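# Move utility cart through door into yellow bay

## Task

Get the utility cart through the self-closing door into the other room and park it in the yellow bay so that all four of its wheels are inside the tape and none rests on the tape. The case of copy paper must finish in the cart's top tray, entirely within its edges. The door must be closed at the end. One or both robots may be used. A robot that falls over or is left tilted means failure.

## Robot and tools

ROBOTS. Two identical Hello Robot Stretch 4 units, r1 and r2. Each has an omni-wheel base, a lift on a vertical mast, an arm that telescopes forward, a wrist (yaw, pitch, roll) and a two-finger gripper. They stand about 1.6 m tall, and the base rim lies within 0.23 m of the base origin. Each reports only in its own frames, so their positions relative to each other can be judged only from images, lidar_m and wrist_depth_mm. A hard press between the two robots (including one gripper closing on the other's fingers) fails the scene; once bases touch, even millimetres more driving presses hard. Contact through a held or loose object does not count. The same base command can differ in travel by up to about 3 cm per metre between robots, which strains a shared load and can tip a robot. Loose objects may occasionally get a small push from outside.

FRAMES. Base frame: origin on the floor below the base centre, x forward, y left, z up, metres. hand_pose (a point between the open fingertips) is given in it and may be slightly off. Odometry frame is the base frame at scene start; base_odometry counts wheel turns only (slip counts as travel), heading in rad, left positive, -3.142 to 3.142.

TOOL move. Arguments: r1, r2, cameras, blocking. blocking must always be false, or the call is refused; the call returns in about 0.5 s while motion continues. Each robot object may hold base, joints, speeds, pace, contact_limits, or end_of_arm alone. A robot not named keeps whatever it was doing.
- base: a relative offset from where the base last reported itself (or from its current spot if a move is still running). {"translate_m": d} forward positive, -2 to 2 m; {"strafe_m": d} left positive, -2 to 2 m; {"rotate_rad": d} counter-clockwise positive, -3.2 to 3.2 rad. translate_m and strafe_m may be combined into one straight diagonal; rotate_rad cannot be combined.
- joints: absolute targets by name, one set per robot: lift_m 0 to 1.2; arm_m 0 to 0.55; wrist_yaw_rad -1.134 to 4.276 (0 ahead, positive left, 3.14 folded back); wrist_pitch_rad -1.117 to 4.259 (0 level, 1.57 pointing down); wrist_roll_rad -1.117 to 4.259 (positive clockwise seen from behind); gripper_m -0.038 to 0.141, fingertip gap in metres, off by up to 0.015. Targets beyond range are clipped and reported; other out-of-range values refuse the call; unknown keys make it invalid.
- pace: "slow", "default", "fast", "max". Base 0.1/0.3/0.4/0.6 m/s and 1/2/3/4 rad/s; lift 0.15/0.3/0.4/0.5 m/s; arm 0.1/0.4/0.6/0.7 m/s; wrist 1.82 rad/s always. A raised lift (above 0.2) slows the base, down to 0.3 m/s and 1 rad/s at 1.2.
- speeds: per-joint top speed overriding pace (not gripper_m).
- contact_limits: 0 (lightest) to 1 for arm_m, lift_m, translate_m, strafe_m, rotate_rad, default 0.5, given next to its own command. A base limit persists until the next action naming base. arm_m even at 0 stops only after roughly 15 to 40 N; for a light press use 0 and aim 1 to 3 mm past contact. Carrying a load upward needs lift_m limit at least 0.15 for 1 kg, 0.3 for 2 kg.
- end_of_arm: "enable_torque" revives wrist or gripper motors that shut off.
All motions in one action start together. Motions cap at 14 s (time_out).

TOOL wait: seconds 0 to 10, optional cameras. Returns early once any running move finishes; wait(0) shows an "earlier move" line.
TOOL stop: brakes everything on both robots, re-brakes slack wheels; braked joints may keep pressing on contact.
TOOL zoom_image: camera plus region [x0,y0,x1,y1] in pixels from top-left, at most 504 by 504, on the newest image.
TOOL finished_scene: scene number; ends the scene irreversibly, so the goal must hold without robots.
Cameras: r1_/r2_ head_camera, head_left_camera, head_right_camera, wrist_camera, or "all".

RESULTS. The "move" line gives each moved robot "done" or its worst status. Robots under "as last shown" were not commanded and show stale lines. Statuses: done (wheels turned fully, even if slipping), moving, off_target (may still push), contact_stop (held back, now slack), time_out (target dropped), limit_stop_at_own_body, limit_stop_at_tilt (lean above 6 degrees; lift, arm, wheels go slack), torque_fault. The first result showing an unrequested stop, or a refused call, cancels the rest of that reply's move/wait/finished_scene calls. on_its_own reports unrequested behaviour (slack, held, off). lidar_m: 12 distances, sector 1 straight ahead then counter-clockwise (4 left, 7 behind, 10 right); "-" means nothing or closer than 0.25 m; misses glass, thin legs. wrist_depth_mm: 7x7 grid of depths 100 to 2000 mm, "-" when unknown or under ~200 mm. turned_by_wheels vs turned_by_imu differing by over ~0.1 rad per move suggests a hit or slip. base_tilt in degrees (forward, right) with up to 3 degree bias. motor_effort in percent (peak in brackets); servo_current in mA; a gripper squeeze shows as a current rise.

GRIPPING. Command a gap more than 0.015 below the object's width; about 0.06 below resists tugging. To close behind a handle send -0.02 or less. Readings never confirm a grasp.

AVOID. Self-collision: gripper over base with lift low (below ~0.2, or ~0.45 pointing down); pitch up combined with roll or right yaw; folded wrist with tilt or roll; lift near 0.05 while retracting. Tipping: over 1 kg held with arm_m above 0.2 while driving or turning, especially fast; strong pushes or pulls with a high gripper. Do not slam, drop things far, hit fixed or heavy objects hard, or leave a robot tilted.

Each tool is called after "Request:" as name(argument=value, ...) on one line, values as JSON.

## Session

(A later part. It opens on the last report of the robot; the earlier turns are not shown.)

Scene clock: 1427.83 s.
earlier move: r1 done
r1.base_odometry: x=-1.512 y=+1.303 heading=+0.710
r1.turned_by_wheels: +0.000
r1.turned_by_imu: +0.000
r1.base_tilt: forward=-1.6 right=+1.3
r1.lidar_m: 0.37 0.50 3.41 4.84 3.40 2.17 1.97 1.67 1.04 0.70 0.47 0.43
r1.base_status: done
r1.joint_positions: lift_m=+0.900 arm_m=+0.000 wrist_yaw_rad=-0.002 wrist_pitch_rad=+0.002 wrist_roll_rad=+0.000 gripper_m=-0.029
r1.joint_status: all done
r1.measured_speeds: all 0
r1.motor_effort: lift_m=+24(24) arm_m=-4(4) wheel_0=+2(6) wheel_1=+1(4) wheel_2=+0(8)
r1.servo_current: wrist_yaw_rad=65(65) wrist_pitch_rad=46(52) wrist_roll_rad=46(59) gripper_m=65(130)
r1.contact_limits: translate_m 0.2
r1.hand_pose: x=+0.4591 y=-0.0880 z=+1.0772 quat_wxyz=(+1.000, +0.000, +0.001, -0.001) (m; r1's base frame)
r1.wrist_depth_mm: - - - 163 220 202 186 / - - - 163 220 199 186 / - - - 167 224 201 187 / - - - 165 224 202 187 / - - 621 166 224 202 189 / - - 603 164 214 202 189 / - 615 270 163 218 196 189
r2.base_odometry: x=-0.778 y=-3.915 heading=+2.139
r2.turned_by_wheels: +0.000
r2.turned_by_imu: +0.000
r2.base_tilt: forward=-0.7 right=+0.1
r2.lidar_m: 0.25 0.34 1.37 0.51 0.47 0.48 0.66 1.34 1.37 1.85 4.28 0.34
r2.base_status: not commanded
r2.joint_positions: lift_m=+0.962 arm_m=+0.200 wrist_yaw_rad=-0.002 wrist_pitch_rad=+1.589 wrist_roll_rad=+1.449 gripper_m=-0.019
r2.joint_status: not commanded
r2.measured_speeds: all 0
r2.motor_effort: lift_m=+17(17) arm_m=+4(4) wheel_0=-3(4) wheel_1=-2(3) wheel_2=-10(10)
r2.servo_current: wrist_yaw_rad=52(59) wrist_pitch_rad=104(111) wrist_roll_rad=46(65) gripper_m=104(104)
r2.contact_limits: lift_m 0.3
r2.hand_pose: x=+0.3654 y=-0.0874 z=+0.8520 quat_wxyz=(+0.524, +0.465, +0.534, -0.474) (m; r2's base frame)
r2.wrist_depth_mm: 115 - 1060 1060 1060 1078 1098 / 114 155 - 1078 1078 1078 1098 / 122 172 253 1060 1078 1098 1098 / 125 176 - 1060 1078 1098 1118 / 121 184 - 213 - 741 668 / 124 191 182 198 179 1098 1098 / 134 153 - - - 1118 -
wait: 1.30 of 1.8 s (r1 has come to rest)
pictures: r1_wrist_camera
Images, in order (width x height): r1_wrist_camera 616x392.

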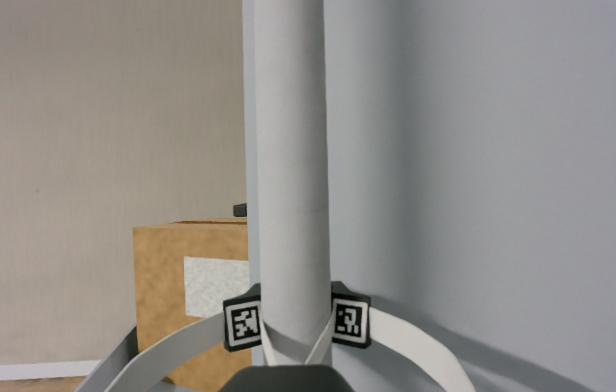

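Request:
move(blocking=false, r1={"base": {"translate_m": -0.334, "strafe_m": 0.01}, "pace": "slow"})

Request:
wait(seconds=4.0)

Request:
move(blocking=false, r1={"base": {"translate_m": -0.25, "strafe_m": -0.02}, "pace": "slow"})

Request:
wait(seconds=3.2)

Request:
move(blocking=false, r1={"base": {"translate_m": -0.15, "strafe_m": -0.05}, "pace": "slow"})

Request:
wait(seconds=2.2, cameras=["r1_wrist_camera", "r2_head_left_camera", "r2_wrist_camera"])

Scene clock: 1439.17 s.
move: r1 moving
r1.base_odometry: x=-1.521 y=+1.296 heading=+0.710
r1.turned_by_wheels: +0.000
r1.turned_by_imu: +0.000
r1.base_tilt: forward=-1.6 right=+1.3
r1.lidar_m: 0.39 0.51 3.40 4.84 3.39 2.15 1.96 1.66 1.02 0.72 0.47 0.44
r1.base_status: translate_m moving; strafe_m moving
r1.joint_positions: lift_m=+0.900 arm_m=+0.000 wrist_yaw_rad=+0.001 wrist_pitch_rad=+0.002 wrist_roll_rad=+0.000 gripper_m=-0.029
r1.joint_status: not commanded
r1.measured_speeds: translate_m=-0.048 strafe_m=+0.001 rotate_rad=+0.000 lift_m=+0.000 arm_m=+0.000 wrist_yaw_rad=+0.018 wrist_pitch_rad=+0.000 wrist_roll_rad=+0.000
r1.motor_effort: lift_m=+24(24) arm_m=-4(4) wheel_0=-7(8) wheel_1=-4(6) wheel_2=+12(12)
r1.servo_current: wrist_yaw_rad=59(65) wrist_pitch_rad=39(46) wrist_roll_rad=52(59) gripper_m=65(65)
r1.hand_pose: x=+0.4594 y=-0.0871 z=+1.0772 quat_wxyz=(+1.000, +0.000, +0.001, +0.001) (m; r1's base frame)
r1.wrist_depth_mm: - - - 163 221 202 186 / - - - 164 221 200 186 / - - - 169 224 200 187 / - - - 164 224 202 187 / - - 634 166 224 202 188 / - - 615 167 214 202 189 / - 615 271 164 219 197 189
r2: as last shown
r2.turned_by_imu: +0.001
r2.lidar_m: 0.25 0.36 1.36 0.51 0.45 0.49 0.67 1.34 1.39 1.83 4.29 0.34
r2.measured_speeds: translate_m=+0.000 strafe_m=+0.000 rotate_rad=+0.001 lift_m=+0.000 arm_m=+0.000 wrist_yaw_rad=+0.000 wrist_pitch_rad=+0.000 wrist_roll_rad=+0.000
r2.motor_effort: lift_m=+17(17) arm_m=+4(4) wheel_0=-2(3) wheel_1=-2(2) wheel_2=-9(10)
r2.servo_current: wrist_yaw_rad=39(52) wrist_pitch_rad=104(104) wrist_roll_rad=52(52) gripper_m=91(98)
r2.contact_limits: lift_m 0.3
r2.wrist_depth_mm: 111 - 1042 1078 1060 1078 1098 / 114 171 - 1078 1078 1078 1078 / 123 180 - 1078 1060 1078 1078 / 132 199 278 1060 1078 1098 1098 / 135 194 - 1060 - 759 1098 / 130 201 183 200 178 151 1098 / 135 161 - - - 1098 -
pictures: none

Scene clock: 1443.17 s.
earlier move: r1 moving
r1.base_odometry: x=-1.771 y=+1.093 heading=+0.712
r1.turned_by_wheels: +0.002
r1.turned_by_imu: +0.110
r1.base_tilt: forward=-1.6 right=+1.3
r1.lidar_m: 0.38 3.11 4.07 4.80 2.54 1.79 1.67 1.49 1.02 0.95 0.55 0.45
r1.base_status: translate_m moving; strafe_m moving
r1.joint_positions: lift_m=+0.900 arm_m=+0.000 wrist_yaw_rad=+0.019 wrist_pitch_rad=+0.002 wrist_roll_rad=+0.000 gripper_m=-0.029
r1.joint_status: not commanded
r1.measured_speeds: all 0
r1.motor_effort: lift_m=+24(24) arm_m=-5(5) wheel_0=+11(12) wheel_1=-2(9) wheel_2=+17(24)
r1.servo_current: wrist_yaw_rad=104(130) wrist_pitch_rad=39(52) wrist_roll_rad=39(65) gripper_m=65(65)
r1.hand_pose: x=+0.4611 y=-0.0818 z=+1.0772 quat_wxyz=(+1.000, +0.000, +0.001, +0.010) (m; r1's base frame)
r1.wrist_depth_mm: - - 258 175 222 208 198 / - - 260 233 224 211 198 / - - 262 234 224 209 200 / - - 264 169 225 211 200 / - - 265 235 226 211 202 / - - 182 177 225 212 201 / - 154 182 166 147 208 202
r2.base_odometry: x=-0.778 y=-3.915 heading=+2.140
r2.turned_by_wheels: +0.000
r2.turned_by_imu: +0.001
r2.base_tilt: forward=-0.6 right=+0.0
r2.lidar_m: 0.27 0.37 1.44 0.49 0.46 0.49 0.65 1.32 1.40 1.82 4.30 0.37
r2.base_status: not commanded
r2.joint_positions: lift_m=+0.962 arm_m=+0.200 wrist_yaw_rad=-0.002 wrist_pitch_rad=+1.579 wrist_roll_rad=+1.449 gripper_m=-0.019
r2.joint_status: not commanded
r2.measured_speeds: all 0
r2.motor_effort: lift_m=+17(17) arm_m=+4(4) wheel_0=+0(3) wheel_1=-3(3) wheel_2=-4(10)
r2.servo_current: wrist_yaw_rad=46(59) wrist_pitch_rad=59(104) wrist_roll_rad=46(59) gripper_m=98(104)
r2.contact_limits: lift_m 0.3
r2.hand_pose: x=+0.3683 y=-0.0874 z=+0.8519 quat_wxyz=(+0.527, +0.467, +0.531, -0.471) (m; r2's base frame)
r2.wrist_depth_mm: 120 - 1060 1078 1060 1060 1078 / 129 175 1060 1060 1060 1060 1078 / 134 194 279 1060 1078 1078 1060 / 136 203 - 1060 1078 1060 1060 / 140 213 - 1078 - - 1078 / 138 206 184 209 178 - 1078 / 147 181 - - 1098 1078 1098
wait: 4.00 s; no rest
pictures: none

Scene clock: 1443.67 s.
earlier move: r1 done
move: r1 moving
r1.base_odometry: x=-1.780 y=+1.084 heading=+0.714
r1.turned_by_wheels: +0.002
r1.turned_by_imu: +0.005
r1.base_tilt: forward=-1.6 right=+1.2
r1.lidar_m: 0.39 3.13 4.10 4.80 2.52 1.77 1.65 1.52 1.05 0.95 0.55 0.43
r1.base_status: translate_m moving; strafe_m moving
r1.joint_positions: lift_m=+0.900 arm_m=+0.000 wrist_yaw_rad=+0.019 wrist_pitch_rad=+0.002 wrist_roll_rad=+0.000 gripper_m=-0.029
r1.joint_status: not commanded
r1.measured_speeds: translate_m=-0.049 strafe_m=-0.003 rotate_rad=+0.002 lift_m=+0.000 arm_m=+0.000 wrist_yaw_rad=+0.000 wrist_pitch_rad=+0.000 wrist_roll_rad=+0.000
r1.motor_effort: lift_m=+24(24) arm_m=-5(5) wheel_0=+8(9) wheel_1=-5(7) wheel_2=+21(24)
r1.servo_current: wrist_yaw_rad=117(143) wrist_pitch_rad=39(52) wrist_roll_rad=46(65) gripper_m=65(65)
r1.hand_pose: x=+0.4611 y=-0.0818 z=+1.0772 quat_wxyz=(+1.000, +0.000, +0.001, +0.010) (m; r1's base frame)
r1.wrist_depth_mm: - - 259 234 223 209 198 / - - 259 232 224 210 198 / - - 260 234 224 209 199 / - - 263 171 225 210 200 / - - 264 235 225 212 201 / - - 181 177 224 212 202 / - 149 263 168 155 209 202
r2: as last shown
r2.turned_by_imu: +0.000
r2.base_tilt: forward=-0.7 right=+0.0
r2.lidar_m: 0.25 0.39 1.43 0.52 0.47 0.49 0.66 1.33 1.38 1.81 4.29 0.35
r2.motor_effort: lift_m=+17(17) arm_m=+4(4) wheel_0=+0(0) wheel_1=-2(3) wheel_2=-5(5)
r2.servo_current: wrist_yaw_rad=39(52) wrist_pitch_rad=59(59) wrist_roll_rad=39(59) gripper_m=91(98)
r2.contact_limits: lift_m 0.3
r2.wrist_depth_mm: 120 - 1042 1060 1078 1078 1078 / 129 175 1078 1060 1078 1060 1060 / 134 195 278 1078 1060 1060 1078 / 136 202 - 1078 1060 1060 1060 / 140 213 - 1060 - - 1078 / 139 206 185 208 177 - 1098 / 147 181 - - 1078 1078 1098
pictures: none

Scene clock: 1446.87 s.
earlier move: r1 moving
r1.base_odometry: x=-1.947 y=+0.914 heading=+0.714
r1.turned_by_wheels: +0.000
r1.turned_by_imu: +0.111
r1.base_tilt: forward=-1.5 right=+1.2
r1.lidar_m: 0.39 3.43 4.92 4.73 2.00 1.51 1.46 1.30 0.98 0.94 0.57 0.46
r1.base_status: translate_m moving; strafe_m moving
r1.joint_positions: lift_m=+0.900 arm_m=+0.000 wrist_yaw_rad=+0.020 wrist_pitch_rad=+0.002 wrist_roll_rad=+0.000 gripper_m=-0.029
r1.joint_status: not commanded
r1.measured_speeds: translate_m=+0.000 strafe_m=+0.000 rotate_rad=+0.001 lift_m=+0.000 arm_m=+0.000 wrist_yaw_rad=+0.000 wrist_pitch_rad=+0.000 wrist_roll_rad=+0.000
r1.motor_effort: lift_m=+24(24) arm_m=-5(5) wheel_0=+11(16) wheel_1=+1(8) wheel_2=+13(25)
r1.servo_current: wrist_yaw_rad=98(143) wrist_pitch_rad=46(59) wrist_roll_rad=46(65) gripper_m=59(72)
r1.hand_pose: x=+0.4611 y=-0.0817 z=+1.0772 quat_wxyz=(+1.000, +0.000, +0.001, +0.010) (m; r1's base frame)
r1.wrist_depth_mm: - - 168 233 226 215 208 / - - 251 234 227 217 209 / - - 252 236 228 217 208 / - - 253 235 229 218 208 / - - 254 236 229 218 211 / - - 179 178 227 219 211 / - 152 254 177 155 217 211
r2.base_odometry: x=-0.778 y=-3.915 heading=+2.140
r2.turned_by_wheels: +0.000
r2.turned_by_imu: +0.000
r2.base_tilt: forward=-0.7 right=+0.0
r2.lidar_m: 0.27 0.38 1.52 0.51 0.46 0.49 0.65 1.33 1.42 1.81 4.32 0.35
r2.base_status: not commanded
r2.joint_positions: lift_m=+0.962 arm_m=+0.200 wrist_yaw_rad=-0.002 wrist_pitch_rad=+1.579 wrist_roll_rad=+1.449 gripper_m=-0.019
r2.joint_status: not commanded
r2.measured_speeds: all 0
r2.motor_effort: lift_m=+17(17) arm_m=+3(4) wheel_0=+0(1) wheel_1=-2(3) wheel_2=-5(5)
r2.servo_current: wrist_yaw_rad=39(59) wrist_pitch_rad=52(65) wrist_roll_rad=52(59) gripper_m=98(104)
r2.contact_limits: lift_m 0.3
r2.hand_pose: x=+0.3683 y=-0.0874 z=+0.8519 quat_wxyz=(+0.527, +0.467, +0.531, -0.471) (m; r2's base frame)
r2.wrist_depth_mm: 120 - 1060 1060 1060 1060 1078 / 129 175 1042 1060 1060 1060 1078 / 134 194 278 1060 1078 1060 1078 / 136 202 - 1078 1060 1078 1078 / 140 211 - 1060 - - 1078 / 138 206 185 208 178 - 1078 / 147 181 - - 1078 1078 1098
wait: 3.20 s; no rest
pictures: none

Scene clock: 1447.37 s.
earlier move: r1 done
move: r1 moving
r1.base_odometry: x=-1.954 y=+0.903 heading=+0.716
r1.turned_by_wheels: +0.002
r1.turned_by_imu: +0.010
r1.base_tilt: forward=-1.6 right=+1.2
r1.lidar_m: 0.38 3.47 4.95 4.55 1.97 1.51 1.45 1.28 0.97 0.94 0.59 0.46
r1.base_status: translate_m moving; strafe_m moving
r1.joint_positions: lift_m=+0.900 arm_m=+0.000 wrist_yaw_rad=+0.020 wrist_pitch_rad=+0.002 wrist_roll_rad=+0.000 gripper_m=-0.029
r1.joint_status: not commanded
r1.measured_speeds: translate_m=-0.055 strafe_m=-0.013 rotate_rad=-0.001 lift_m=+0.000 arm_m=+0.000 wrist_yaw_rad=+0.000 wrist_pitch_rad=+0.000 wrist_roll_rad=+0.000
r1.motor_effort: lift_m=+24(24) arm_m=-5(5) wheel_0=+9(11) wheel_1=-4(6) wheel_2=+19(21)
r1.servo_current: wrist_yaw_rad=130(137) wrist_pitch_rad=39(46) wrist_roll_rad=59(59) gripper_m=65(65)
r1.hand_pose: x=+0.4611 y=-0.0817 z=+1.0772 quat_wxyz=(+1.000, +0.000, +0.001, +0.010) (m; r1's base frame)
r1.wrist_depth_mm: - - 173 235 226 214 208 / - - 253 233 227 216 208 / - - 253 236 228 216 209 / - - 254 235 228 218 209 / - - 254 236 229 216 210 / - - 178 178 228 219 211 / - 151 255 177 155 217 211
r2: as last shown
r2.lidar_m: 0.27 0.40 1.52 0.49 0.46 0.48 0.65 1.35 1.39 1.83 4.30 0.36
r2.motor_effort: lift_m=+17(17) arm_m=+4(4) wheel_0=+0(1) wheel_1=-3(3) wheel_2=-5(5)
r2.servo_current: wrist_yaw_rad=39(46) wrist_pitch_rad=52(59) wrist_roll_rad=46(52) gripper_m=98(98)
r2.contact_limits: lift_m 0.3
r2.wrist_depth_mm: 120 - 1042 1042 1078 1042 1078 / 129 175 1060 1078 1078 1060 1078 / 134 194 279 1060 1078 1078 1098 / 136 202 - 1060 1078 1078 1078 / 141 212 - 1060 - - 1078 / 139 205 185 208 177 - 1098 / 147 181 - - 1078 1078 1098
pictures: none

Scene clock: 1449.57 s.
earlier move: r1 moving
r1.base_odometry: x=-2.027 y=+0.779 heading=+0.716
r1.turned_by_wheels: +0.000
r1.turned_by_imu: +0.137
r1.base_tilt: forward=-1.6 right=+1.2
r1.lidar_m: 0.39 3.74 4.88 3.09 1.66 1.38 1.38 1.07 0.91 0.87 0.57 0.46
r1.base_status: translate_m moving; strafe_m moving
r1.joint_positions: lift_m=+0.900 arm_m=+0.000 wrist_yaw_rad=+0.021 wrist_pitch_rad=+0.002 wrist_roll_rad=+0.000 gripper_m=-0.029
r1.joint_status: not commanded
r1.measured_speeds: translate_m=-0.002 strafe_m=+0.001 rotate_rad=-0.003 lift_m=+0.000 arm_m=+0.000 wrist_yaw_rad=+0.000 wrist_pitch_rad=+0.000 wrist_roll_rad=+0.000
r1.motor_effort: lift_m=+24(24) arm_m=-5(5) wheel_0=+11(17) wheel_1=+1(6) wheel_2=+12(26)
r1.servo_current: wrist_yaw_rad=104(143) wrist_pitch_rad=46(52) wrist_roll_rad=52(72) gripper_m=59(72)
r1.hand_pose: x=+0.4612 y=-0.0813 z=+1.0772 quat_wxyz=(+1.000, +0.000, +0.001, +0.011) (m; r1's base frame)
r1.wrist_depth_mm: - - 168 233 223 211 202 / - - 172 233 224 212 202 / - - 255 235 224 212 204 / - - 257 233 225 213 204 / - - 257 235 225 212 204 / - - 179 178 225 215 204 / - 151 258 177 155 212 206
r2.base_odometry: x=-0.778 y=-3.915 heading=+2.140
r2.turned_by_wheels: +0.000
r2.turned_by_imu: +0.000
r2.base_tilt: forward=-0.7 right=+0.0
r2.lidar_m: 0.28 0.37 1.55 0.49 0.47 0.49 0.65 1.33 1.39 1.80 4.27 0.36
r2.base_status: not commanded
r2.joint_positions: lift_m=+0.962 arm_m=+0.200 wrist_yaw_rad=-0.002 wrist_pitch_rad=+1.579 wrist_roll_rad=+1.449 gripper_m=-0.019
r2.joint_status: not commanded
r2.measured_speeds: all 0
r2.motor_effort: lift_m=+17(17) arm_m=+4(4) wheel_0=+0(1) wheel_1=-2(3) wheel_2=-4(5)
r2.servo_current: wrist_yaw_rad=46(65) wrist_pitch_rad=59(65) wrist_roll_rad=52(59) gripper_m=98(104)
r2.contact_limits: lift_m 0.3
r2.hand_pose: x=+0.3683 y=-0.0874 z=+0.8519 quat_wxyz=(+0.527, +0.467, +0.531, -0.471) (m; r2's base frame)
r2.wrist_depth_mm: 120 - 1060 1078 1060 1078 1060 / 129 175 1078 1060 1060 1078 1060 / 134 194 279 1042 1078 1078 1078 / 136 203 - 1078 1060 1078 1078 / 140 212 - 1078 - - 1078 / 138 205 186 208 177 - 1098 / 147 181 - - 1078 1078 1098
wait: 2.20 s; no rest
pictures: r1_wrist_camera, r2_head_left_camera, r2_wrist_camera
Images, in order (width x height): r1_wrist_camera 616x392, r2_head_left_camera 420x672, r2_wrist_camera 616x392.

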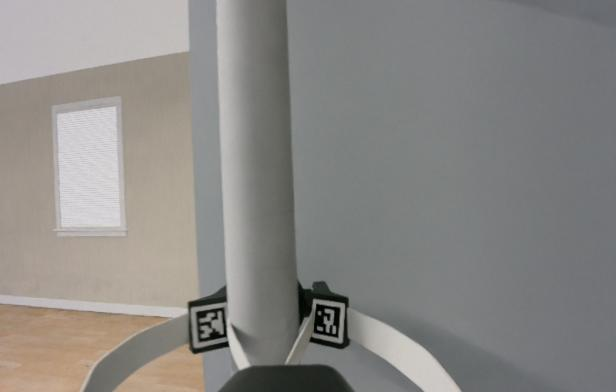

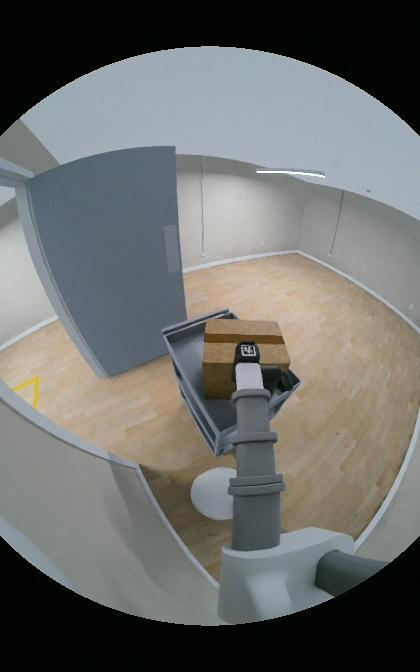

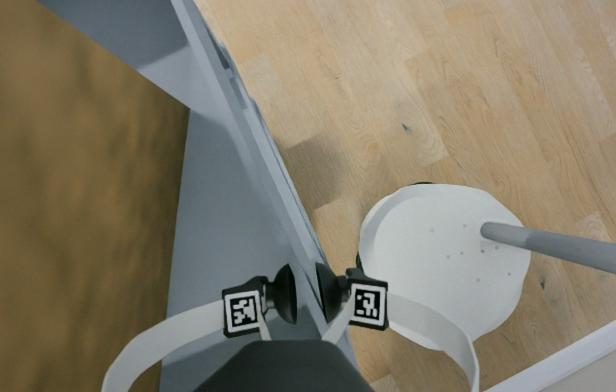

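Request:
move(blocking=false, r2={"base": {"translate_m": -0.104, "strafe_m": 0.171}, "joints": {"wrist_roll_rad": 1.6}, "pace": "slow", "speeds": {"wrist_roll_rad": 0.1}})

Request:
wait(seconds=2.6, cameras=["r2_head_left_camera", "r2_wrist_camera"])

Scene clock: 1485.27 s.
earlier move: r1 done
move: r2 moving
r1.base_odometry: x=-2.027 y=+0.779 heading=+0.716
r1.turned_by_wheels: +0.000
r1.turned_by_imu: +0.005
r1.base_tilt: forward=-1.6 right=+1.2
r1.lidar_m: 0.39 3.76 4.88 3.09 1.66 1.36 1.38 1.10 0.89 0.89 0.58 0.45
r1.base_status: done
r1.joint_positions: lift_m=+0.900 arm_m=+0.000 wrist_yaw_rad=+0.021 wrist_pitch_rad=+0.002 wrist_roll_rad=+0.000 gripper_m=-0.029
r1.joint_status: not commanded
r1.measured_speeds: all 0
r1.motor_effort: lift_m=+24(24) arm_m=-5(5) wheel_0=+12(12) wheel_1=+2(2) wheel_2=+11(12)
r1.servo_current: wrist_yaw_rad=130(130) wrist_pitch_rad=39(52) wrist_roll_rad=59(65) gripper_m=59(65)
r1.hand_pose: x=+0.4612 y=-0.0813 z=+1.0772 quat_wxyz=(+1.000, +0.000, +0.001, +0.011) (m; r1's base frame)
r1.wrist_depth_mm: - - 255 233 224 211 201 / - - 255 233 225 213 202 / - - 257 233 226 211 204 / - - 256 172 226 213 204 / - - 258 235 226 213 204 / - - 179 169 225 216 205 / - 150 257 178 155 213 206
r2.base_odometry: x=-0.783 y=-3.926 heading=+2.140
r2.turned_by_wheels: +0.000
r2.turned_by_imu: +0.001
r2.base_tilt: forward=-0.7 right=+0.1
r2.lidar_m: 0.28 0.42 1.53 0.51 0.46 0.48 0.63 1.33 1.38 1.82 4.32 0.37
r2.base_status: translate_m moving; strafe_m moving
r2.joint_positions: lift_m=+0.962 arm_m=+0.200 wrist_yaw_rad=-0.001 wrist_pitch_rad=+1.574 wrist_roll_rad=+1.487 gripper_m=-0.019
r2.joint_status: wrist_roll_rad moving
r2.measured_speeds: translate_m=-0.025 strafe_m=+0.040 rotate_rad=-0.003 lift_m=+0.000 arm_m=+0.000 wrist_yaw_rad=+0.003 wrist_pitch_rad=-0.022 wrist_roll_rad=+0.100
r2.motor_effort: lift_m=+17(17) arm_m=+4(4) wheel_0=-2(8) wheel_1=+7(8) wheel_2=+6(9)
r2.servo_current: wrist_yaw_rad=59(59) wrist_pitch_rad=39(59) wrist_roll_rad=65(85) gripper_m=98(98)
r2.contact_limits: lift_m 0.3
r2.hand_pose: x=+0.3699 y=-0.0874 z=+0.8519 quat_wxyz=(+0.519, +0.478, +0.521, -0.480) (m; r2's base frame)
r2.wrist_depth_mm: 128 - 1078 1060 1078 1078 1078 / 132 185 1060 1060 1060 1078 1060 / 135 204 - 1060 1078 1078 1078 / 138 211 - 1078 1060 1078 1060 / 146 216 - 917 - - 676 / 142 206 182 201 178 - 1078 / 152 181 - - 1098 1060 1098
pictures: none

Scene clock: 1487.87 s.
earlier move: r2 moving
r1.base_odometry: x=-2.027 y=+0.779 heading=+0.716
r1.turned_by_wheels: +0.000
r1.turned_by_imu: +0.000
r1.base_tilt: forward=-1.6 right=+1.2
r1.lidar_m: 0.37 3.75 4.90 3.09 1.67 1.37 1.38 1.10 0.90 0.89 0.56 0.46
r1.base_status: done
r1.joint_positions: lift_m=+0.900 arm_m=+0.000 wrist_yaw_rad=+0.021 wrist_pitch_rad=+0.002 wrist_roll_rad=+0.000 gripper_m=-0.029
r1.joint_status: not commanded
r1.measured_speeds: all 0
r1.on_its_own: wrist_yaw_rad is at rest, and its servo_current (124 mA) is outside its rest range (0 to 104 mA)
r1.motor_effort: lift_m=+24(24) arm_m=-4(5) wheel_0=+11(13) wheel_1=+2(2) wheel_2=+12(12)
r1.servo_current: wrist_yaw_rad=124(150) wrist_pitch_rad=39(52) wrist_roll_rad=33(65) gripper_m=59(72)
r1.hand_pose: x=+0.4612 y=-0.0813 z=+1.0772 quat_wxyz=(+1.000, +0.000, +0.001, +0.011) (m; r1's base frame)
r1.wrist_depth_mm: - - 255 234 224 211 202 / - - 254 233 224 213 202 / - - 256 233 225 212 203 / - - 258 172 226 213 204 / - - 258 235 226 213 204 / - - 178 169 226 215 204 / - 151 257 177 155 213 206
r2.base_odometry: x=-0.866 y=-4.094 heading=+2.140
r2.turned_by_wheels: +0.000
r2.turned_by_imu: +0.000
r2.base_tilt: forward=-0.7 right=+0.1
r2.lidar_m: 0.31 1.47 0.44 0.30 0.25 0.27 0.39 0.89 1.40 1.82 4.32 0.36
r2.base_status: translate_m moving; strafe_m moving
r2.joint_positions: lift_m=+0.962 arm_m=+0.200 wrist_yaw_rad=+0.000 wrist_pitch_rad=+1.570 wrist_roll_rad=+1.595 gripper_m=-0.019
r2.joint_status: all done
r2.measured_speeds: all 0
r2.motor_effort: lift_m=+17(17) arm_m=+4(4) wheel_0=-3(16) wheel_1=+5(9) wheel_2=+5(9)
r2.servo_current: wrist_yaw_rad=46(59) wrist_pitch_rad=39(59) wrist_roll_rad=59(91) gripper_m=104(104)
r2.contact_limits: lift_m 0.3
r2.hand_pose: x=+0.3711 y=-0.0874 z=+0.8519 quat_wxyz=(+0.494, +0.506, +0.494, -0.506) (m; r2's base frame)
r2.wrist_depth_mm: 111 150 - 1060 1060 1060 1078 / 115 153 234 1078 1078 1060 1078 / 121 174 262 1078 1060 1078 1060 / 131 199 - 1060 1060 - 1078 / 139 215 - 216 - - 1078 / 150 227 183 204 181 - - / 167 213 - - - - -
wait: 2.60 s; no rest
pictures: r2_head_left_camera, r2_wrist_camera
Images, in order (width x height): r2_head_left_camera 420x672, r2_wrist_camera 616x392.

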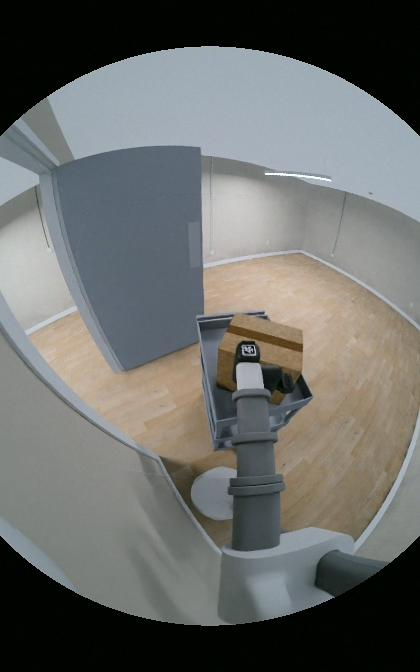

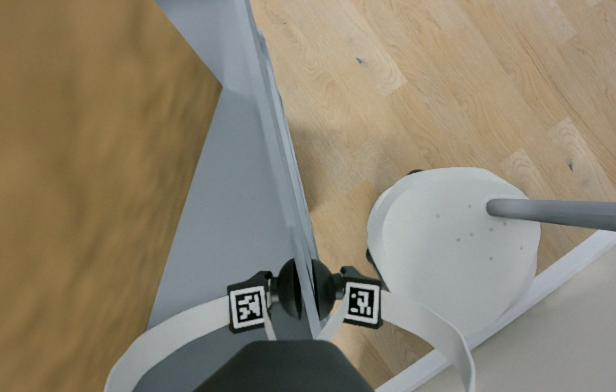

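Request:
move(blocking=false, r2={"base": {"translate_m": 0.299, "strafe_m": 0.182}, "joints": {"wrist_roll_rad": 1.8}, "pace": "slow", "speeds": {"wrist_roll_rad": 0.08}})

Request:
wait(seconds=4.3, cameras=["r2_head_left_camera", "r2_wrist_camera"])

Scene clock: 1498.70 s.
earlier move: r2 done
move: r2 moving
r1.base_odometry: x=-2.027 y=+0.779 heading=+0.716
r1.turned_by_wheels: +0.000
r1.turned_by_imu: +0.000
r1.base_tilt: forward=-1.6 right=+1.2
r1.lidar_m: 0.39 3.77 4.88 3.08 1.65 1.37 1.38 1.10 0.88 0.89 0.58 0.46
r1.base_status: not commanded
r1.joint_positions: lift_m=+0.900 arm_m=+0.000 wrist_yaw_rad=+0.021 wrist_pitch_rad=+0.002 wrist_roll_rad=+0.000 gripper_m=-0.029
r1.joint_status: not commanded
r1.measured_speeds: all 0
r1.motor_effort: lift_m=+24(24) arm_m=-5(5) wheel_0=+12(12) wheel_1=+2(2) wheel_2=+12(12)
r1.servo_current: wrist_yaw_rad=111(137) wrist_pitch_rad=46(52) wrist_roll_rad=52(65) gripper_m=59(65)
r1.hand_pose: x=+0.4612 y=-0.0813 z=+1.0772 quat_wxyz=(+1.000, +0.000, +0.001, +0.011) (m; r1's base frame)
r1.wrist_depth_mm: - - 255 233 224 210 202 / - - 255 233 224 213 203 / - - 257 233 226 212 203 / - - 257 172 226 213 204 / - - 257 234 227 213 205 / - - 178 169 226 216 204 / - 150 259 177 155 213 206
r2.base_odometry: x=-0.879 y=-4.088 heading=+2.139
r2.turned_by_wheels: -0.001
r2.turned_by_imu: +0.000
r2.base_tilt: forward=-0.7 right=+0.1
r2.lidar_m: 0.31 1.45 0.42 0.27 0.26 0.27 0.39 0.92 1.41 1.85 4.29 0.37
r2.base_status: translate_m moving; strafe_m moving
r2.joint_positions: lift_m=+0.962 arm_m=+0.200 wrist_yaw_rad=+0.000 wrist_pitch_rad=+1.573 wrist_roll_rad=+1.630 gripper_m=-0.019
r2.joint_status: wrist_roll_rad moving
r2.measured_speeds: translate_m=+0.047 strafe_m=+0.028 rotate_rad=+0.004 lift_m=+0.000 arm_m=+0.000 wrist_yaw_rad=+0.000 wrist_pitch_rad=+0.014 wrist_roll_rad=+0.080
r2.motor_effort: lift_m=+17(17) arm_m=+4(4) wheel_0=-5(9) wheel_1=+7(9) wheel_2=-12(13)
r2.servo_current: wrist_yaw_rad=46(52) wrist_pitch_rad=39(46) wrist_roll_rad=46(72) gripper_m=98(104)
r2.contact_limits: lift_m 0.3
r2.hand_pose: x=+0.3703 y=-0.0874 z=+0.8519 quat_wxyz=(+0.485, +0.514, +0.486, -0.515) (m; r2's base frame)
r2.wrist_depth_mm: 109 139 - 1060 1060 1060 1060 / 112 150 216 1078 1098 1078 1078 / 120 166 256 1078 1060 1060 1060 / 130 185 278 1078 1060 778 1078 / 139 204 - 215 - - 1078 / 140 216 183 200 179 878 - / 155 186 - - - - -
pictures: none

Scene clock: 1502.87 s.
earlier move: r2 done
r1.base_odometry: x=-2.027 y=+0.779 heading=+0.716
r1.turned_by_wheels: +0.000
r1.turned_by_imu: +0.000
r1.base_tilt: forward=-1.6 right=+1.2
r1.lidar_m: 0.36 3.77 4.91 3.08 1.64 1.39 1.39 1.08 0.89 0.89 0.57 0.44
r1.base_status: not commanded
r1.joint_positions: lift_m=+0.900 arm_m=+0.000 wrist_yaw_rad=+0.021 wrist_pitch_rad=+0.002 wrist_roll_rad=+0.000 gripper_m=-0.029
r1.joint_status: not commanded
r1.measured_speeds: all 0
r1.on_its_own: wrist_yaw_rad is at rest, and its servo_current (143 mA) is outside its rest range (0 to 104 mA)
r1.motor_effort: lift_m=+24(24) arm_m=-5(5) wheel_0=+12(13) wheel_1=+1(2) wheel_2=+11(12)
r1.servo_current: wrist_yaw_rad=143(150) wrist_pitch_rad=46(52) wrist_roll_rad=52(72) gripper_m=65(72)
r1.hand_pose: x=+0.4612 y=-0.0813 z=+1.0772 quat_wxyz=(+1.000, +0.000, +0.001, +0.011) (m; r1's base frame)
r1.wrist_depth_mm: - - 254 234 223 211 201 / - - 255 233 224 213 203 / - - 256 233 226 212 203 / - - 257 172 225 213 203 / - - 258 235 227 213 204 / - - 178 169 226 215 205 / - 150 258 178 155 213 205
r2.base_odometry: x=-1.180 y=-3.940 heading=+2.139
r2.turned_by_wheels: +0.000
r2.turned_by_imu: +0.002
r2.base_tilt: forward=-0.7 right=+0.1
r2.lidar_m: 0.35 1.12 1.18 0.30 0.26 0.29 0.38 0.96 1.75 2.31 0.43 0.36
r2.base_status: done
r2.joint_positions: lift_m=+0.962 arm_m=+0.200 wrist_yaw_rad=+0.000 wrist_pitch_rad=+1.573 wrist_roll_rad=+1.798 gripper_m=-0.019
r2.joint_status: all done
r2.measured_speeds: all 0
r2.motor_effort: lift_m=+17(17) arm_m=+4(4) wheel_0=-6(9) wheel_1=+3(9) wheel_2=-6(14)
r2.servo_current: wrist_yaw_rad=46(59) wrist_pitch_rad=39(52) wrist_roll_rad=46(91) gripper_m=91(104)
r2.contact_limits: lift_m 0.3
r2.hand_pose: x=+0.3702 y=-0.0874 z=+0.8519 quat_wxyz=(+0.440, +0.553, +0.441, -0.554) (m; r2's base frame)
r2.wrist_depth_mm: - 123 173 1060 1060 1078 1078 / 108 142 211 1078 1060 1078 1078 / 118 161 241 1060 1060 1078 1078 / 128 191 - - - - 1078 / 150 215 - 215 1098 - 976 / 171 234 185 200 179 1008 - / 204 271 - - - - -
wait: 4.17 of 4.3 s (r2 has come to rest)
pictures: r2_head_left_camera, r2_wrist_camera
Images, in order (width x height): r2_head_left_camera 420x672, r2_wrist_camera 616x392.

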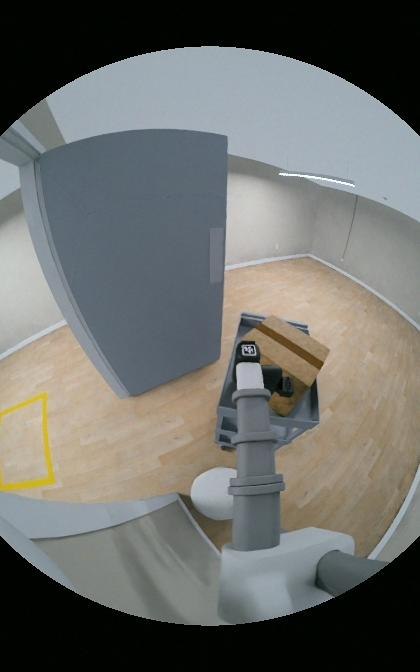

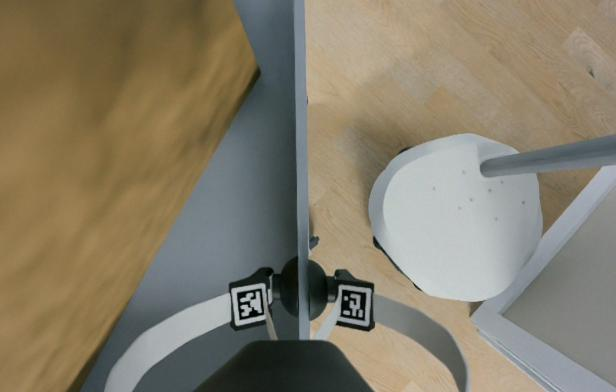

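Request:
move(blocking=false, r2={"base": {"translate_m": 0.267, "strafe_m": 0.139}, "joints": {"wrist_roll_rad": 2.3}, "pace": "slow", "speeds": {"wrist_roll_rad": 0.15}})

Request:
wait(seconds=3.9, cameras=["r2_head_left_camera", "r2_wrist_camera"])

Scene clock: 1522.07 s.
move: r2 moving
r1.base_odometry: x=-2.027 y=+0.779 heading=+0.716
r1.turned_by_wheels: +0.000
r1.turned_by_imu: +0.000
r1.base_tilt: forward=-1.6 right=+1.2
r1.lidar_m: 0.39 3.74 4.91 3.07 1.67 1.38 1.37 1.08 0.88 0.88 0.54 0.44
r1.base_status: not commanded
r1.joint_positions: lift_m=+0.900 arm_m=+0.000 wrist_yaw_rad=+0.021 wrist_pitch_rad=+0.002 wrist_roll_rad=+0.000 gripper_m=-0.029
r1.joint_status: not commanded
r1.measured_speeds: all 0
r1.motor_effort: lift_m=+24(24) arm_m=-5(5) wheel_0=+11(12) wheel_1=+1(2) wheel_2=+11(12)
r1.servo_current: wrist_yaw_rad=130(143) wrist_pitch_rad=46(46) wrist_roll_rad=46(59) gripper_m=65(65)
r1.hand_pose: x=+0.4612 y=-0.0813 z=+1.0772 quat_wxyz=(+1.000, +0.000, +0.001, +0.011) (m; r1's base frame)
r1.wrist_depth_mm: - - 254 234 224 211 202 / - - 255 233 224 213 203 / - - 256 233 225 212 204 / - - 258 172 226 213 204 / - - 259 235 226 213 204 / - - 178 170 226 216 206 / - 150 258 177 156 213 206
r2.base_odometry: x=-1.192 y=-3.934 heading=+2.139
r2.turned_by_wheels: +0.000
r2.turned_by_imu: +0.000
r2.base_tilt: forward=-0.7 right=+0.1
r2.lidar_m: 0.35 1.10 1.15 0.29 0.28 0.25 0.40 0.97 1.75 2.33 0.43 0.36
r2.base_status: translate_m moving; strafe_m moving
r2.joint_positions: lift_m=+0.962 arm_m=+0.200 wrist_yaw_rad=+0.000 wrist_pitch_rad=+1.573 wrist_roll_rad=+1.863 gripper_m=-0.019
r2.joint_status: wrist_roll_rad moving
r2.measured_speeds: translate_m=+0.049 strafe_m=+0.025 rotate_rad=+0.001 lift_m=+0.000 arm_m=+0.000 wrist_yaw_rad=+0.000 wrist_pitch_rad=+0.000 wrist_roll_rad=+0.149
r2.motor_effort: lift_m=+17(17) arm_m=+4(4) wheel_0=+2(7) wheel_1=+7(8) wheel_2=-13(13)
r2.servo_current: wrist_yaw_rad=46(52) wrist_pitch_rad=39(46) wrist_roll_rad=33(85) gripper_m=98(98)
r2.contact_limits: lift_m 0.3
r2.hand_pose: x=+0.3702 y=-0.0874 z=+0.8519 quat_wxyz=(+0.422, +0.567, +0.423, -0.568) (m; r2's base frame)
r2.wrist_depth_mm: - 126 173 1078 1078 1060 1060 / 108 144 216 1078 1078 1060 1060 / 119 161 236 1078 1078 1078 1060 / 130 188 - 1060 - - 1060 / 146 226 - 215 1078 - 991 / 164 243 184 200 178 1025 - / 199 145 - - 1078 1078 -
pictures: none

Scene clock: 1525.73 s.
earlier move: r2 done
r1.base_odometry: x=-2.027 y=+0.779 heading=+0.716
r1.turned_by_wheels: +0.000
r1.turned_by_imu: +0.000
r1.base_tilt: forward=-1.6 right=+1.2
r1.lidar_m: 0.39 3.79 4.88 3.09 1.64 1.36 1.38 1.09 0.91 0.88 0.57 0.46
r1.base_status: not commanded
r1.joint_positions: lift_m=+0.900 arm_m=+0.000 wrist_yaw_rad=+0.021 wrist_pitch_rad=+0.002 wrist_roll_rad=+0.000 gripper_m=-0.029
r1.joint_status: not commanded
r1.measured_speeds: all 0
r1.on_its_own: wrist_yaw_rad is at rest, and its servo_current (130 mA) is outside its rest range (0 to 104 mA)
r1.motor_effort: lift_m=+24(24) arm_m=-5(5) wheel_0=+12(12) wheel_1=+2(2) wheel_2=+12(12)
r1.servo_current: wrist_yaw_rad=130(143) wrist_pitch_rad=46(52) wrist_roll_rad=52(72) gripper_m=59(72)
r1.hand_pose: x=+0.4612 y=-0.0813 z=+1.0772 quat_wxyz=(+1.000, +0.000, +0.001, +0.011) (m; r1's base frame)
r1.wrist_depth_mm: - - 255 233 224 210 202 / - - 256 232 225 212 201 / - - 256 234 226 211 204 / - - 257 172 226 213 204 / - - 260 235 227 214 205 / - - 178 169 226 216 206 / - 150 257 177 155 213 206
r2.base_odometry: x=-1.441 y=-3.791 heading=+2.140
r2.turned_by_wheels: +0.000
r2.turned_by_imu: +0.001
r2.base_tilt: forward=-0.7 right=+0.1
r2.lidar_m: 0.36 0.82 0.84 3.46 3.28 0.35 0.42 1.05 2.03 2.72 0.32 0.30
r2.base_status: done
r2.joint_positions: lift_m=+0.962 arm_m=+0.200 wrist_yaw_rad=+0.000 wrist_pitch_rad=+1.573 wrist_roll_rad=+2.298 gripper_m=-0.019
r2.joint_status: all done
r2.measured_speeds: all 0
r2.motor_effort: lift_m=+17(17) arm_m=+4(4) wheel_0=+5(9) wheel_1=+4(9) wheel_2=-6(13)
r2.servo_current: wrist_yaw_rad=39(59) wrist_pitch_rad=39(52) wrist_roll_rad=39(104) gripper_m=98(104)
r2.contact_limits: lift_m 0.3
r2.hand_pose: x=+0.3702 y=-0.0874 z=+0.8519 quat_wxyz=(+0.289, +0.644, +0.290, -0.646) (m; r2's base frame)
r2.wrist_depth_mm: - 124 170 1078 1078 1078 991 / 108 142 211 1060 1078 1078 1008 / 119 160 241 1060 - - 1060 / 130 187 - - - - 1060 / 143 226 - 215 1060 1060 1078 / 166 245 183 200 179 1060 1078 / 196 144 - - - 1060 1060
wait: 3.67 of 3.9 s (r2 has come to rest)
pictures: r2_head_left_camera, r2_wrist_camera
Images, in order (width x height): r2_head_left_camera 420x672, r2_wrist_camera 616x392.

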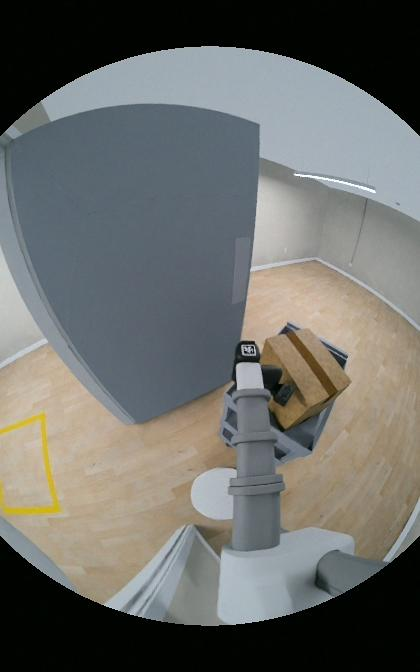

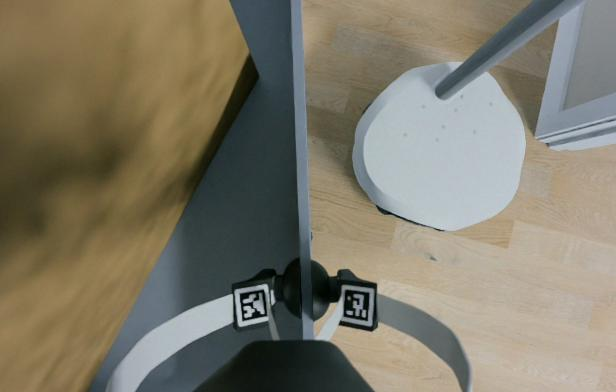

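Request:
move(blocking=false, r2={"base": {"translate_m": 0.075, "strafe_m": 0.128}, "joints": {"wrist_roll_rad": 2.2}, "pace": "slow", "speeds": {"wrist_roll_rad": 0.15}})

Request:
wait(seconds=2.2)

Request:
move(blocking=false, r2={"base": {"rotate_rad": -0.15}, "pace": "slow"})

Request:
wait(seconds=1.2)

Request:
move(blocking=false, r2={"base": {"rotate_rad": -0.15}, "pace": "slow"})

Request:
wait(seconds=1.2, cameras=["r2_head_left_camera", "r2_wrist_camera"])

Scene clock: 1550.90 s.
move: r2 moving
r1.base_odometry: x=-2.027 y=+0.779 heading=+0.716
r1.turned_by_wheels: +0.000
r1.turned_by_imu: +0.000
r1.base_tilt: forward=-1.5 right=+1.2
r1.lidar_m: 0.38 3.76 4.89 3.07 1.65 1.37 1.37 1.09 0.90 0.88 0.57 0.45
r1.base_status: not commanded
r1.joint_positions: lift_m=+0.900 arm_m=+0.000 wrist_yaw_rad=+0.021 wrist_pitch_rad=+0.002 wrist_roll_rad=+0.000 gripper_m=-0.029
r1.joint_status: not commanded
r1.measured_speeds: all 0
r1.motor_effort: lift_m=+24(24) arm_m=-5(5) wheel_0=+12(12) wheel_1=+2(2) wheel_2=+12(12)
r1.servo_current: wrist_yaw_rad=137(143) wrist_pitch_rad=46(46) wrist_roll_rad=59(65) gripper_m=59(65)
r1.hand_pose: x=+0.4612 y=-0.0813 z=+1.0772 quat_wxyz=(+1.000, +0.000, +0.001, +0.011) (m; r1's base frame)
r1.wrist_depth_mm: - - 254 234 224 211 202 / - - 256 234 224 213 202 / - - 256 233 225 213 203 / - - 258 172 226 213 204 / - - 259 236 226 213 204 / - - 178 169 225 215 205 / - 150 258 177 155 213 206
r2.base_odometry: x=-1.453 y=-3.791 heading=+2.139
r2.turned_by_wheels: -0.001
r2.turned_by_imu: +0.000
r2.base_tilt: forward=-0.7 right=+0.0
r2.lidar_m: 0.37 0.82 0.83 3.45 3.27 0.33 0.42 1.06 2.08 2.71 0.32 0.30
r2.base_status: translate_m moving; strafe_m moving
r2.joint_positions: lift_m=+0.962 arm_m=+0.200 wrist_yaw_rad=+0.000 wrist_pitch_rad=+1.573 wrist_roll_rad=+2.238 gripper_m=-0.019
r2.joint_status: wrist_roll_rad moving
r2.measured_speeds: translate_m=+0.024 strafe_m=+0.042 rotate_rad=+0.001 lift_m=+0.000 arm_m=+0.000 wrist_yaw_rad=+0.000 wrist_pitch_rad=+0.000 wrist_roll_rad=-0.144
r2.motor_effort: lift_m=+17(17) arm_m=+4(4) wheel_0=-7(9) wheel_1=+8(9) wheel_2=-10(10)
r2.servo_current: wrist_yaw_rad=39(59) wrist_pitch_rad=39(46) wrist_roll_rad=52(72) gripper_m=98(104)
r2.contact_limits: lift_m 0.3
r2.hand_pose: x=+0.3702 y=-0.0874 z=+0.8519 quat_wxyz=(+0.308, +0.635, +0.309, -0.637) (m; r2's base frame)
r2.wrist_depth_mm: - 123 173 1078 1078 1078 480 / 107 142 212 287 1060 768 1060 / 118 162 242 1078 - - 1060 / 131 199 - - - - 1060 / 150 229 - 215 1078 1078 1060 / 184 254 183 200 180 1060 1060 / 216 - - - - 1078 1060
pictures: none

Scene clock: 1553.10 s.
earlier move: r2 moving
r1.base_odometry: x=-2.027 y=+0.779 heading=+0.716
r1.turned_by_wheels: +0.000
r1.turned_by_imu: +0.000
r1.base_tilt: forward=-1.6 right=+1.2
r1.lidar_m: 0.38 3.78 4.88 3.09 1.65 1.37 1.39 1.10 0.88 0.89 0.55 0.47
r1.base_status: not commanded
r1.joint_positions: lift_m=+0.900 arm_m=+0.000 wrist_yaw_rad=+0.021 wrist_pitch_rad=+0.002 wrist_roll_rad=+0.000 gripper_m=-0.029
r1.joint_status: not commanded
r1.measured_speeds: all 0
r1.on_its_own: wrist_yaw_rad is at rest, and its servo_current (117 mA) is outside its rest range (0 to 104 mA)
r1.motor_effort: lift_m=+24(24) arm_m=-5(5) wheel_0=+12(12) wheel_1=+1(2) wheel_2=+12(12)
r1.servo_current: wrist_yaw_rad=117(143) wrist_pitch_rad=46(52) wrist_roll_rad=59(65) gripper_m=52(65)
r1.hand_pose: x=+0.4612 y=-0.0813 z=+1.0772 quat_wxyz=(+1.000, +0.000, +0.001, +0.011) (m; r1's base frame)
r1.wrist_depth_mm: - - 254 233 224 211 202 / - - 254 233 224 213 203 / - - 257 234 225 212 204 / - - 257 173 226 213 204 / - - 257 235 228 213 204 / - - 178 169 225 216 205 / - 150 258 178 156 213 206
r2.base_odometry: x=-1.589 y=-3.796 heading=+2.139
r2.turned_by_wheels: +0.000
r2.turned_by_imu: +0.000
r2.base_tilt: forward=-0.6 right=+0.1
r2.lidar_m: 0.37 0.69 0.72 3.39 3.21 0.41 0.36 0.82 2.18 2.84 0.26 0.27
r2.base_status: translate_m moving; strafe_m moving
r2.joint_positions: lift_m=+0.962 arm_m=+0.200 wrist_yaw_rad=+0.000 wrist_pitch_rad=+1.569 wrist_roll_rad=+2.205 gripper_m=-0.019
r2.joint_status: all done
r2.measured_speeds: all 0
r2.motor_effort: lift_m=+17(17) arm_m=+4(4) wheel_0=-3(14) wheel_1=+3(10) wheel_2=-7(11)
r2.servo_current: wrist_yaw_rad=52(59) wrist_pitch_rad=39(52) wrist_roll_rad=59(72) gripper_m=98(104)
r2.contact_limits: lift_m 0.3
r2.hand_pose: x=+0.3714 y=-0.0874 z=+0.8519 quat_wxyz=(+0.320, +0.631, +0.319, -0.630) (m; r2's base frame)
r2.wrist_depth_mm: - 112 138 188 1060 1060 500 / 107 132 179 251 1060 759 1042 / 121 160 234 - - - 1060 / 143 216 - - - - 1042 / 187 - - 214 1042 1042 1060 / 244 - 182 204 181 1060 1078 / - - - - - 1060 1060
wait: 2.20 s; no rest
pictures: none

Scene clock: 1553.60 s.
earlier move: r2 done
move: r2 moving
r1.base_odometry: x=-2.027 y=+0.779 heading=+0.716
r1.turned_by_wheels: +0.000
r1.turned_by_imu: +0.000
r1.base_tilt: forward=-1.5 right=+1.3
r1.lidar_m: 0.39 3.73 4.90 3.07 1.64 1.39 1.37 1.10 0.89 0.87 0.54 0.45
r1.base_status: not commanded
r1.joint_positions: lift_m=+0.900 arm_m=+0.000 wrist_yaw_rad=+0.021 wrist_pitch_rad=+0.002 wrist_roll_rad=+0.000 gripper_m=-0.029
r1.joint_status: not commanded
r1.measured_speeds: all 0
r1.motor_effort: lift_m=+24(24) arm_m=-5(5) wheel_0=+12(12) wheel_1=+2(2) wheel_2=+11(12)
r1.servo_current: wrist_yaw_rad=124(150) wrist_pitch_rad=33(46) wrist_roll_rad=52(65) gripper_m=52(65)
r1.hand_pose: x=+0.4612 y=-0.0813 z=+1.0772 quat_wxyz=(+1.000, +0.000, +0.001, +0.011) (m; r1's base frame)
r1.wrist_depth_mm: - - 255 233 224 211 202 / - - 254 233 224 213 202 / - - 256 232 224 212 203 / - - 258 172 227 213 204 / - - 258 235 227 213 205 / - - 178 169 226 215 204 / - 150 258 177 156 213 205
r2.base_odometry: x=-1.589 y=-3.796 heading=+2.028
r2.turned_by_wheels: -0.111
r2.turned_by_imu: -0.108
r2.base_tilt: forward=-0.7 right=+0.1
r2.lidar_m: 0.36 0.69 0.72 3.21 3.17 0.49 0.32 0.66 2.14 2.63 0.30 0.30
r2.base_status: rotate_rad moving
r2.joint_positions: lift_m=+0.962 arm_m=+0.200 wrist_yaw_rad=+0.000 wrist_pitch_rad=+1.569 wrist_roll_rad=+2.205 gripper_m=-0.019
r2.joint_status: not commanded
r2.measured_speeds: translate_m=-0.001 strafe_m=+0.000 rotate_rad=-0.297 lift_m=+0.000 arm_m=+0.000 wrist_yaw_rad=+0.000 wrist_pitch_rad=+0.000 wrist_roll_rad=+0.000
r2.motor_effort: lift_m=+17(17) arm_m=+4(4) wheel_0=+7(13) wheel_1=+5(8) wheel_2=+8(13)
r2.servo_current: wrist_yaw_rad=39(46) wrist_pitch_rad=39(46) wrist_roll_rad=52(59) gripper_m=98(104)
r2.contact_limits: lift_m 0.3
r2.hand_pose: x=+0.3715 y=-0.0874 z=+0.8519 quat_wxyz=(+0.320, +0.632, +0.319, -0.630) (m; r2's base frame)
r2.wrist_depth_mm: - 107 142 199 1060 1078 484 / - 126 176 248 1060 788 991 / 112 143 228 - - - 1060 / 129 178 270 - - - 1060 / 147 231 - - 1060 1078 1060 / 193 273 182 202 180 1060 1078 / 243 135 - - 1042 1078 1078
pictures: none

Scene clock: 1554.17 s.
earlier move: r2 done
r1.base_odometry: x=-2.027 y=+0.779 heading=+0.716
r1.turned_by_wheels: +0.000
r1.turned_by_imu: +0.000
r1.base_tilt: forward=-1.6 right=+1.3
r1.lidar_m: 0.38 3.76 4.87 3.08 1.66 1.38 1.38 1.09 0.88 0.89 0.58 0.46
r1.base_status: not commanded
r1.joint_positions: lift_m=+0.900 arm_m=+0.000 wrist_yaw_rad=+0.021 wrist_pitch_rad=+0.002 wrist_roll_rad=+0.000 gripper_m=-0.029
r1.joint_status: not commanded
r1.measured_speeds: all 0
r1.on_its_own: wrist_yaw_rad is at rest, and its servo_current (124 mA) is outside its rest range (0 to 104 mA)
r1.motor_effort: lift_m=+24(24) arm_m=-5(5) wheel_0=+12(12) wheel_1=+1(2) wheel_2=+11(12)
r1.servo_current: wrist_yaw_rad=124(150) wrist_pitch_rad=46(52) wrist_roll_rad=59(65) gripper_m=59(65)
r1.hand_pose: x=+0.4612 y=-0.0813 z=+1.0772 quat_wxyz=(+1.000, +0.000, +0.001, +0.011) (m; r1's base frame)
r1.wrist_depth_mm: - - 255 233 224 211 202 / - - 255 232 224 213 202 / - - 256 232 225 213 203 / - - 258 172 225 213 204 / - - 259 235 227 213 204 / - - 178 169 225 216 205 / - 151 258 178 155 213 206
r2.base_odometry: x=-1.589 y=-3.796 heading=+1.989
r2.turned_by_wheels: -0.038
r2.turned_by_imu: -0.037
r2.base_tilt: forward=-0.7 right=+0.1
r2.lidar_m: 0.37 0.69 0.69 3.15 3.20 3.20 0.36 0.59 2.13 2.55 0.33 0.31
r2.base_status: done
r2.joint_positions: lift_m=+0.962 arm_m=+0.200 wrist_yaw_rad=+0.000 wrist_pitch_rad=+1.570 wrist_roll_rad=+2.204 gripper_m=-0.019
r2.joint_status: not commanded
r2.measured_speeds: all 0
r2.motor_effort: lift_m=+17(17) arm_m=+4(5) wheel_0=-1(13) wheel_1=+4(8) wheel_2=+3(13)
r2.servo_current: wrist_yaw_rad=39(65) wrist_pitch_rad=39(46) wrist_roll_rad=46(59) gripper_m=91(104)
r2.contact_limits: lift_m 0.3
r2.hand_pose: x=+0.3711 y=-0.0874 z=+0.8519 quat_wxyz=(+0.320, +0.631, +0.319, -0.631) (m; r2's base frame)
r2.wrist_depth_mm: - 120 168 - 1078 1042 488 / 107 140 208 - 1060 750 1042 / 119 158 236 - - - 1060 / 132 198 279 - 1060 - 1042 / 152 232 - 215 1060 1060 1078 / 183 264 184 201 181 1042 1078 / 231 - - - - - 1078
wait: 0.57 of 1.2 s (r2 has come to rest)
pictures: none

Scene clock: 1554.67 s.
move: r2 moving
r1.base_odometry: x=-2.027 y=+0.779 heading=+0.716
r1.turned_by_wheels: +0.000
r1.turned_by_imu: +0.000
r1.base_tilt: forward=-1.6 right=+1.2
r1.lidar_m: 0.37 3.78 4.88 3.07 1.65 1.40 1.38 1.07 0.89 0.87 0.57 0.45
r1.base_status: not commanded
r1.joint_positions: lift_m=+0.900 arm_m=+0.000 wrist_yaw_rad=+0.021 wrist_pitch_rad=+0.002 wrist_roll_rad=+0.000 gripper_m=-0.029
r1.joint_status: not commanded
r1.measured_speeds: all 0
r1.motor_effort: lift_m=+24(24) arm_m=-5(5) wheel_0=+12(12) wheel_1=+1(2) wheel_2=+11(12)
r1.servo_current: wrist_yaw_rad=130(143) wrist_pitch_rad=39(46) wrist_roll_rad=52(65) gripper_m=65(65)
r1.hand_pose: x=+0.4612 y=-0.0813 z=+1.0772 quat_wxyz=(+1.000, +0.000, +0.001, +0.011) (m; r1's base frame)
r1.wrist_depth_mm: - - 254 233 224 211 201 / - - 255 233 225 213 203 / - - 256 233 225 212 204 / - - 257 172 226 213 204 / - - 258 235 226 213 205 / - - 178 169 226 216 204 / - 150 258 178 155 213 206
r2.base_odometry: x=-1.589 y=-3.796 heading=+1.877
r2.turned_by_wheels: -0.112
r2.turned_by_imu: -0.109
r2.base_tilt: forward=-0.6 right=+0.1
r2.lidar_m: 0.34 0.71 0.70 0.85 3.22 3.18 0.34 0.52 2.13 2.41 0.36 0.34
r2.base_status: rotate_rad moving
r2.joint_positions: lift_m=+0.962 arm_m=+0.200 wrist_yaw_rad=+0.000 wrist_pitch_rad=+1.570 wrist_roll_rad=+2.201 gripper_m=-0.019
r2.joint_status: not commanded
r2.measured_speeds: translate_m=+0.000 strafe_m=+0.000 rotate_rad=-0.294 lift_m=+0.000 arm_m=+0.000 wrist_yaw_rad=+0.000 wrist_pitch_rad=+0.000 wrist_roll_rad=-0.008
r2.motor_effort: lift_m=+17(17) arm_m=+5(5) wheel_0=+5(11) wheel_1=+4(8) wheel_2=+9(12)
r2.servo_current: wrist_yaw_rad=46(52) wrist_pitch_rad=39(52) wrist_roll_rad=52(52) gripper_m=91(104)
r2.contact_limits: lift_m 0.3
r2.hand_pose: x=+0.3711 y=-0.0874 z=+0.8519 quat_wxyz=(+0.321, +0.631, +0.320, -0.630) (m; r2's base frame)
r2.wrist_depth_mm: - 126 168 1060 1060 1060 488 / 108 143 208 1060 1060 820 1060 / 119 159 240 1078 - - 1060 / 130 184 270 1060 1060 - 1078 / 139 216 - 215 1060 1078 1060 / 158 232 182 201 179 1078 1042 / 187 234 - - 1060 1060 1078
pictures: none

Scene clock: 1555.23 s.
earlier move: r2 done
r1.base_odometry: x=-2.027 y=+0.779 heading=+0.716
r1.turned_by_wheels: +0.000
r1.turned_by_imu: +0.000
r1.base_tilt: forward=-1.5 right=+1.2
r1.lidar_m: 0.39 3.76 4.89 3.09 1.67 1.37 1.37 1.08 0.88 0.88 0.55 0.45
r1.base_status: not commanded
r1.joint_positions: lift_m=+0.900 arm_m=+0.000 wrist_yaw_rad=+0.021 wrist_pitch_rad=+0.002 wrist_roll_rad=+0.000 gripper_m=-0.029
r1.joint_status: not commanded
r1.measured_speeds: all 0
r1.on_its_own: wrist_yaw_rad is at rest, and its servo_current (117 mA) is outside its rest range (0 to 104 mA)
r1.motor_effort: lift_m=+24(24) arm_m=-5(5) wheel_0=+12(12) wheel_1=+2(2) wheel_2=+12(12)
r1.servo_current: wrist_yaw_rad=117(143) wrist_pitch_rad=39(52) wrist_roll_rad=52(65) gripper_m=59(65)
r1.hand_pose: x=+0.4612 y=-0.0813 z=+1.0772 quat_wxyz=(+1.000, +0.000, +0.001, +0.011) (m; r1's base frame)
r1.wrist_depth_mm: - - 255 233 224 211 202 / - - 255 232 224 213 202 / - - 256 233 225 212 204 / - - 257 172 227 213 204 / - - 257 236 227 213 205 / - - 178 169 224 216 204 / - 150 257 178 155 213 206
r2.base_odometry: x=-1.589 y=-3.796 heading=+1.840
r2.turned_by_wheels: -0.037
r2.turned_by_imu: -0.036
r2.base_tilt: forward=-0.7 right=+0.1
r2.lidar_m: 0.37 0.70 0.70 0.84 3.24 3.20 0.36 0.46 2.12 2.32 0.37 0.35
r2.base_status: done
r2.joint_positions: lift_m=+0.962 arm_m=+0.200 wrist_yaw_rad=+0.000 wrist_pitch_rad=+1.570 wrist_roll_rad=+2.201 gripper_m=-0.019
r2.joint_status: not commanded
r2.measured_speeds: all 0
r2.motor_effort: lift_m=+17(17) arm_m=+5(5) wheel_0=+4(11) wheel_1=+5(8) wheel_2=+6(12)
r2.servo_current: wrist_yaw_rad=39(52) wrist_pitch_rad=39(52) wrist_roll_rad=39(59) gripper_m=98(104)
r2.contact_limits: lift_m 0.3
r2.hand_pose: x=+0.3711 y=-0.0874 z=+0.8519 quat_wxyz=(+0.321, +0.630, +0.321, -0.630) (m; r2's base frame)
r2.wrist_depth_mm: 111 137 194 1060 1078 1078 496 / 112 149 230 1060 1060 831 1042 / 121 169 245 1060 - - 1042 / 132 199 - 1060 1060 - 1060 / 144 220 - 1078 1078 1042 1060 / 158 234 185 200 179 1078 1042 / 180 234 - - 1042 1060 1060
wait: 0.57 of 1.2 s (r2 has come to rest)
pictures: r2_head_left_camera, r2_wrist_camera
Images, in order (width x height): r2_head_left_camera 420x672, r2_wrist_camera 616x392.

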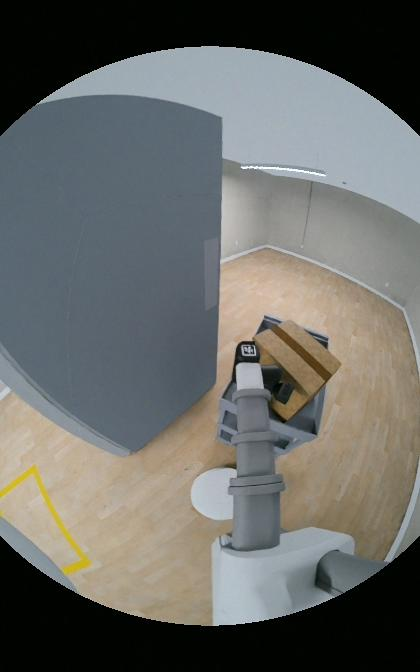

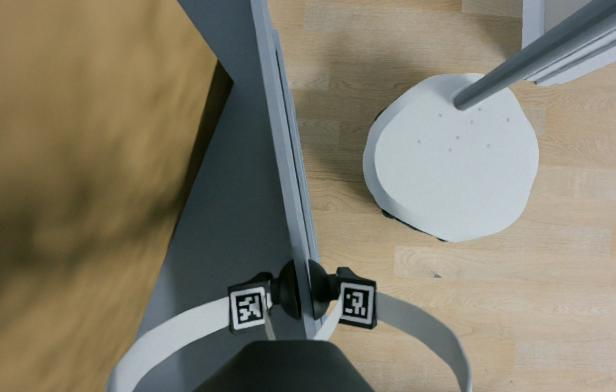

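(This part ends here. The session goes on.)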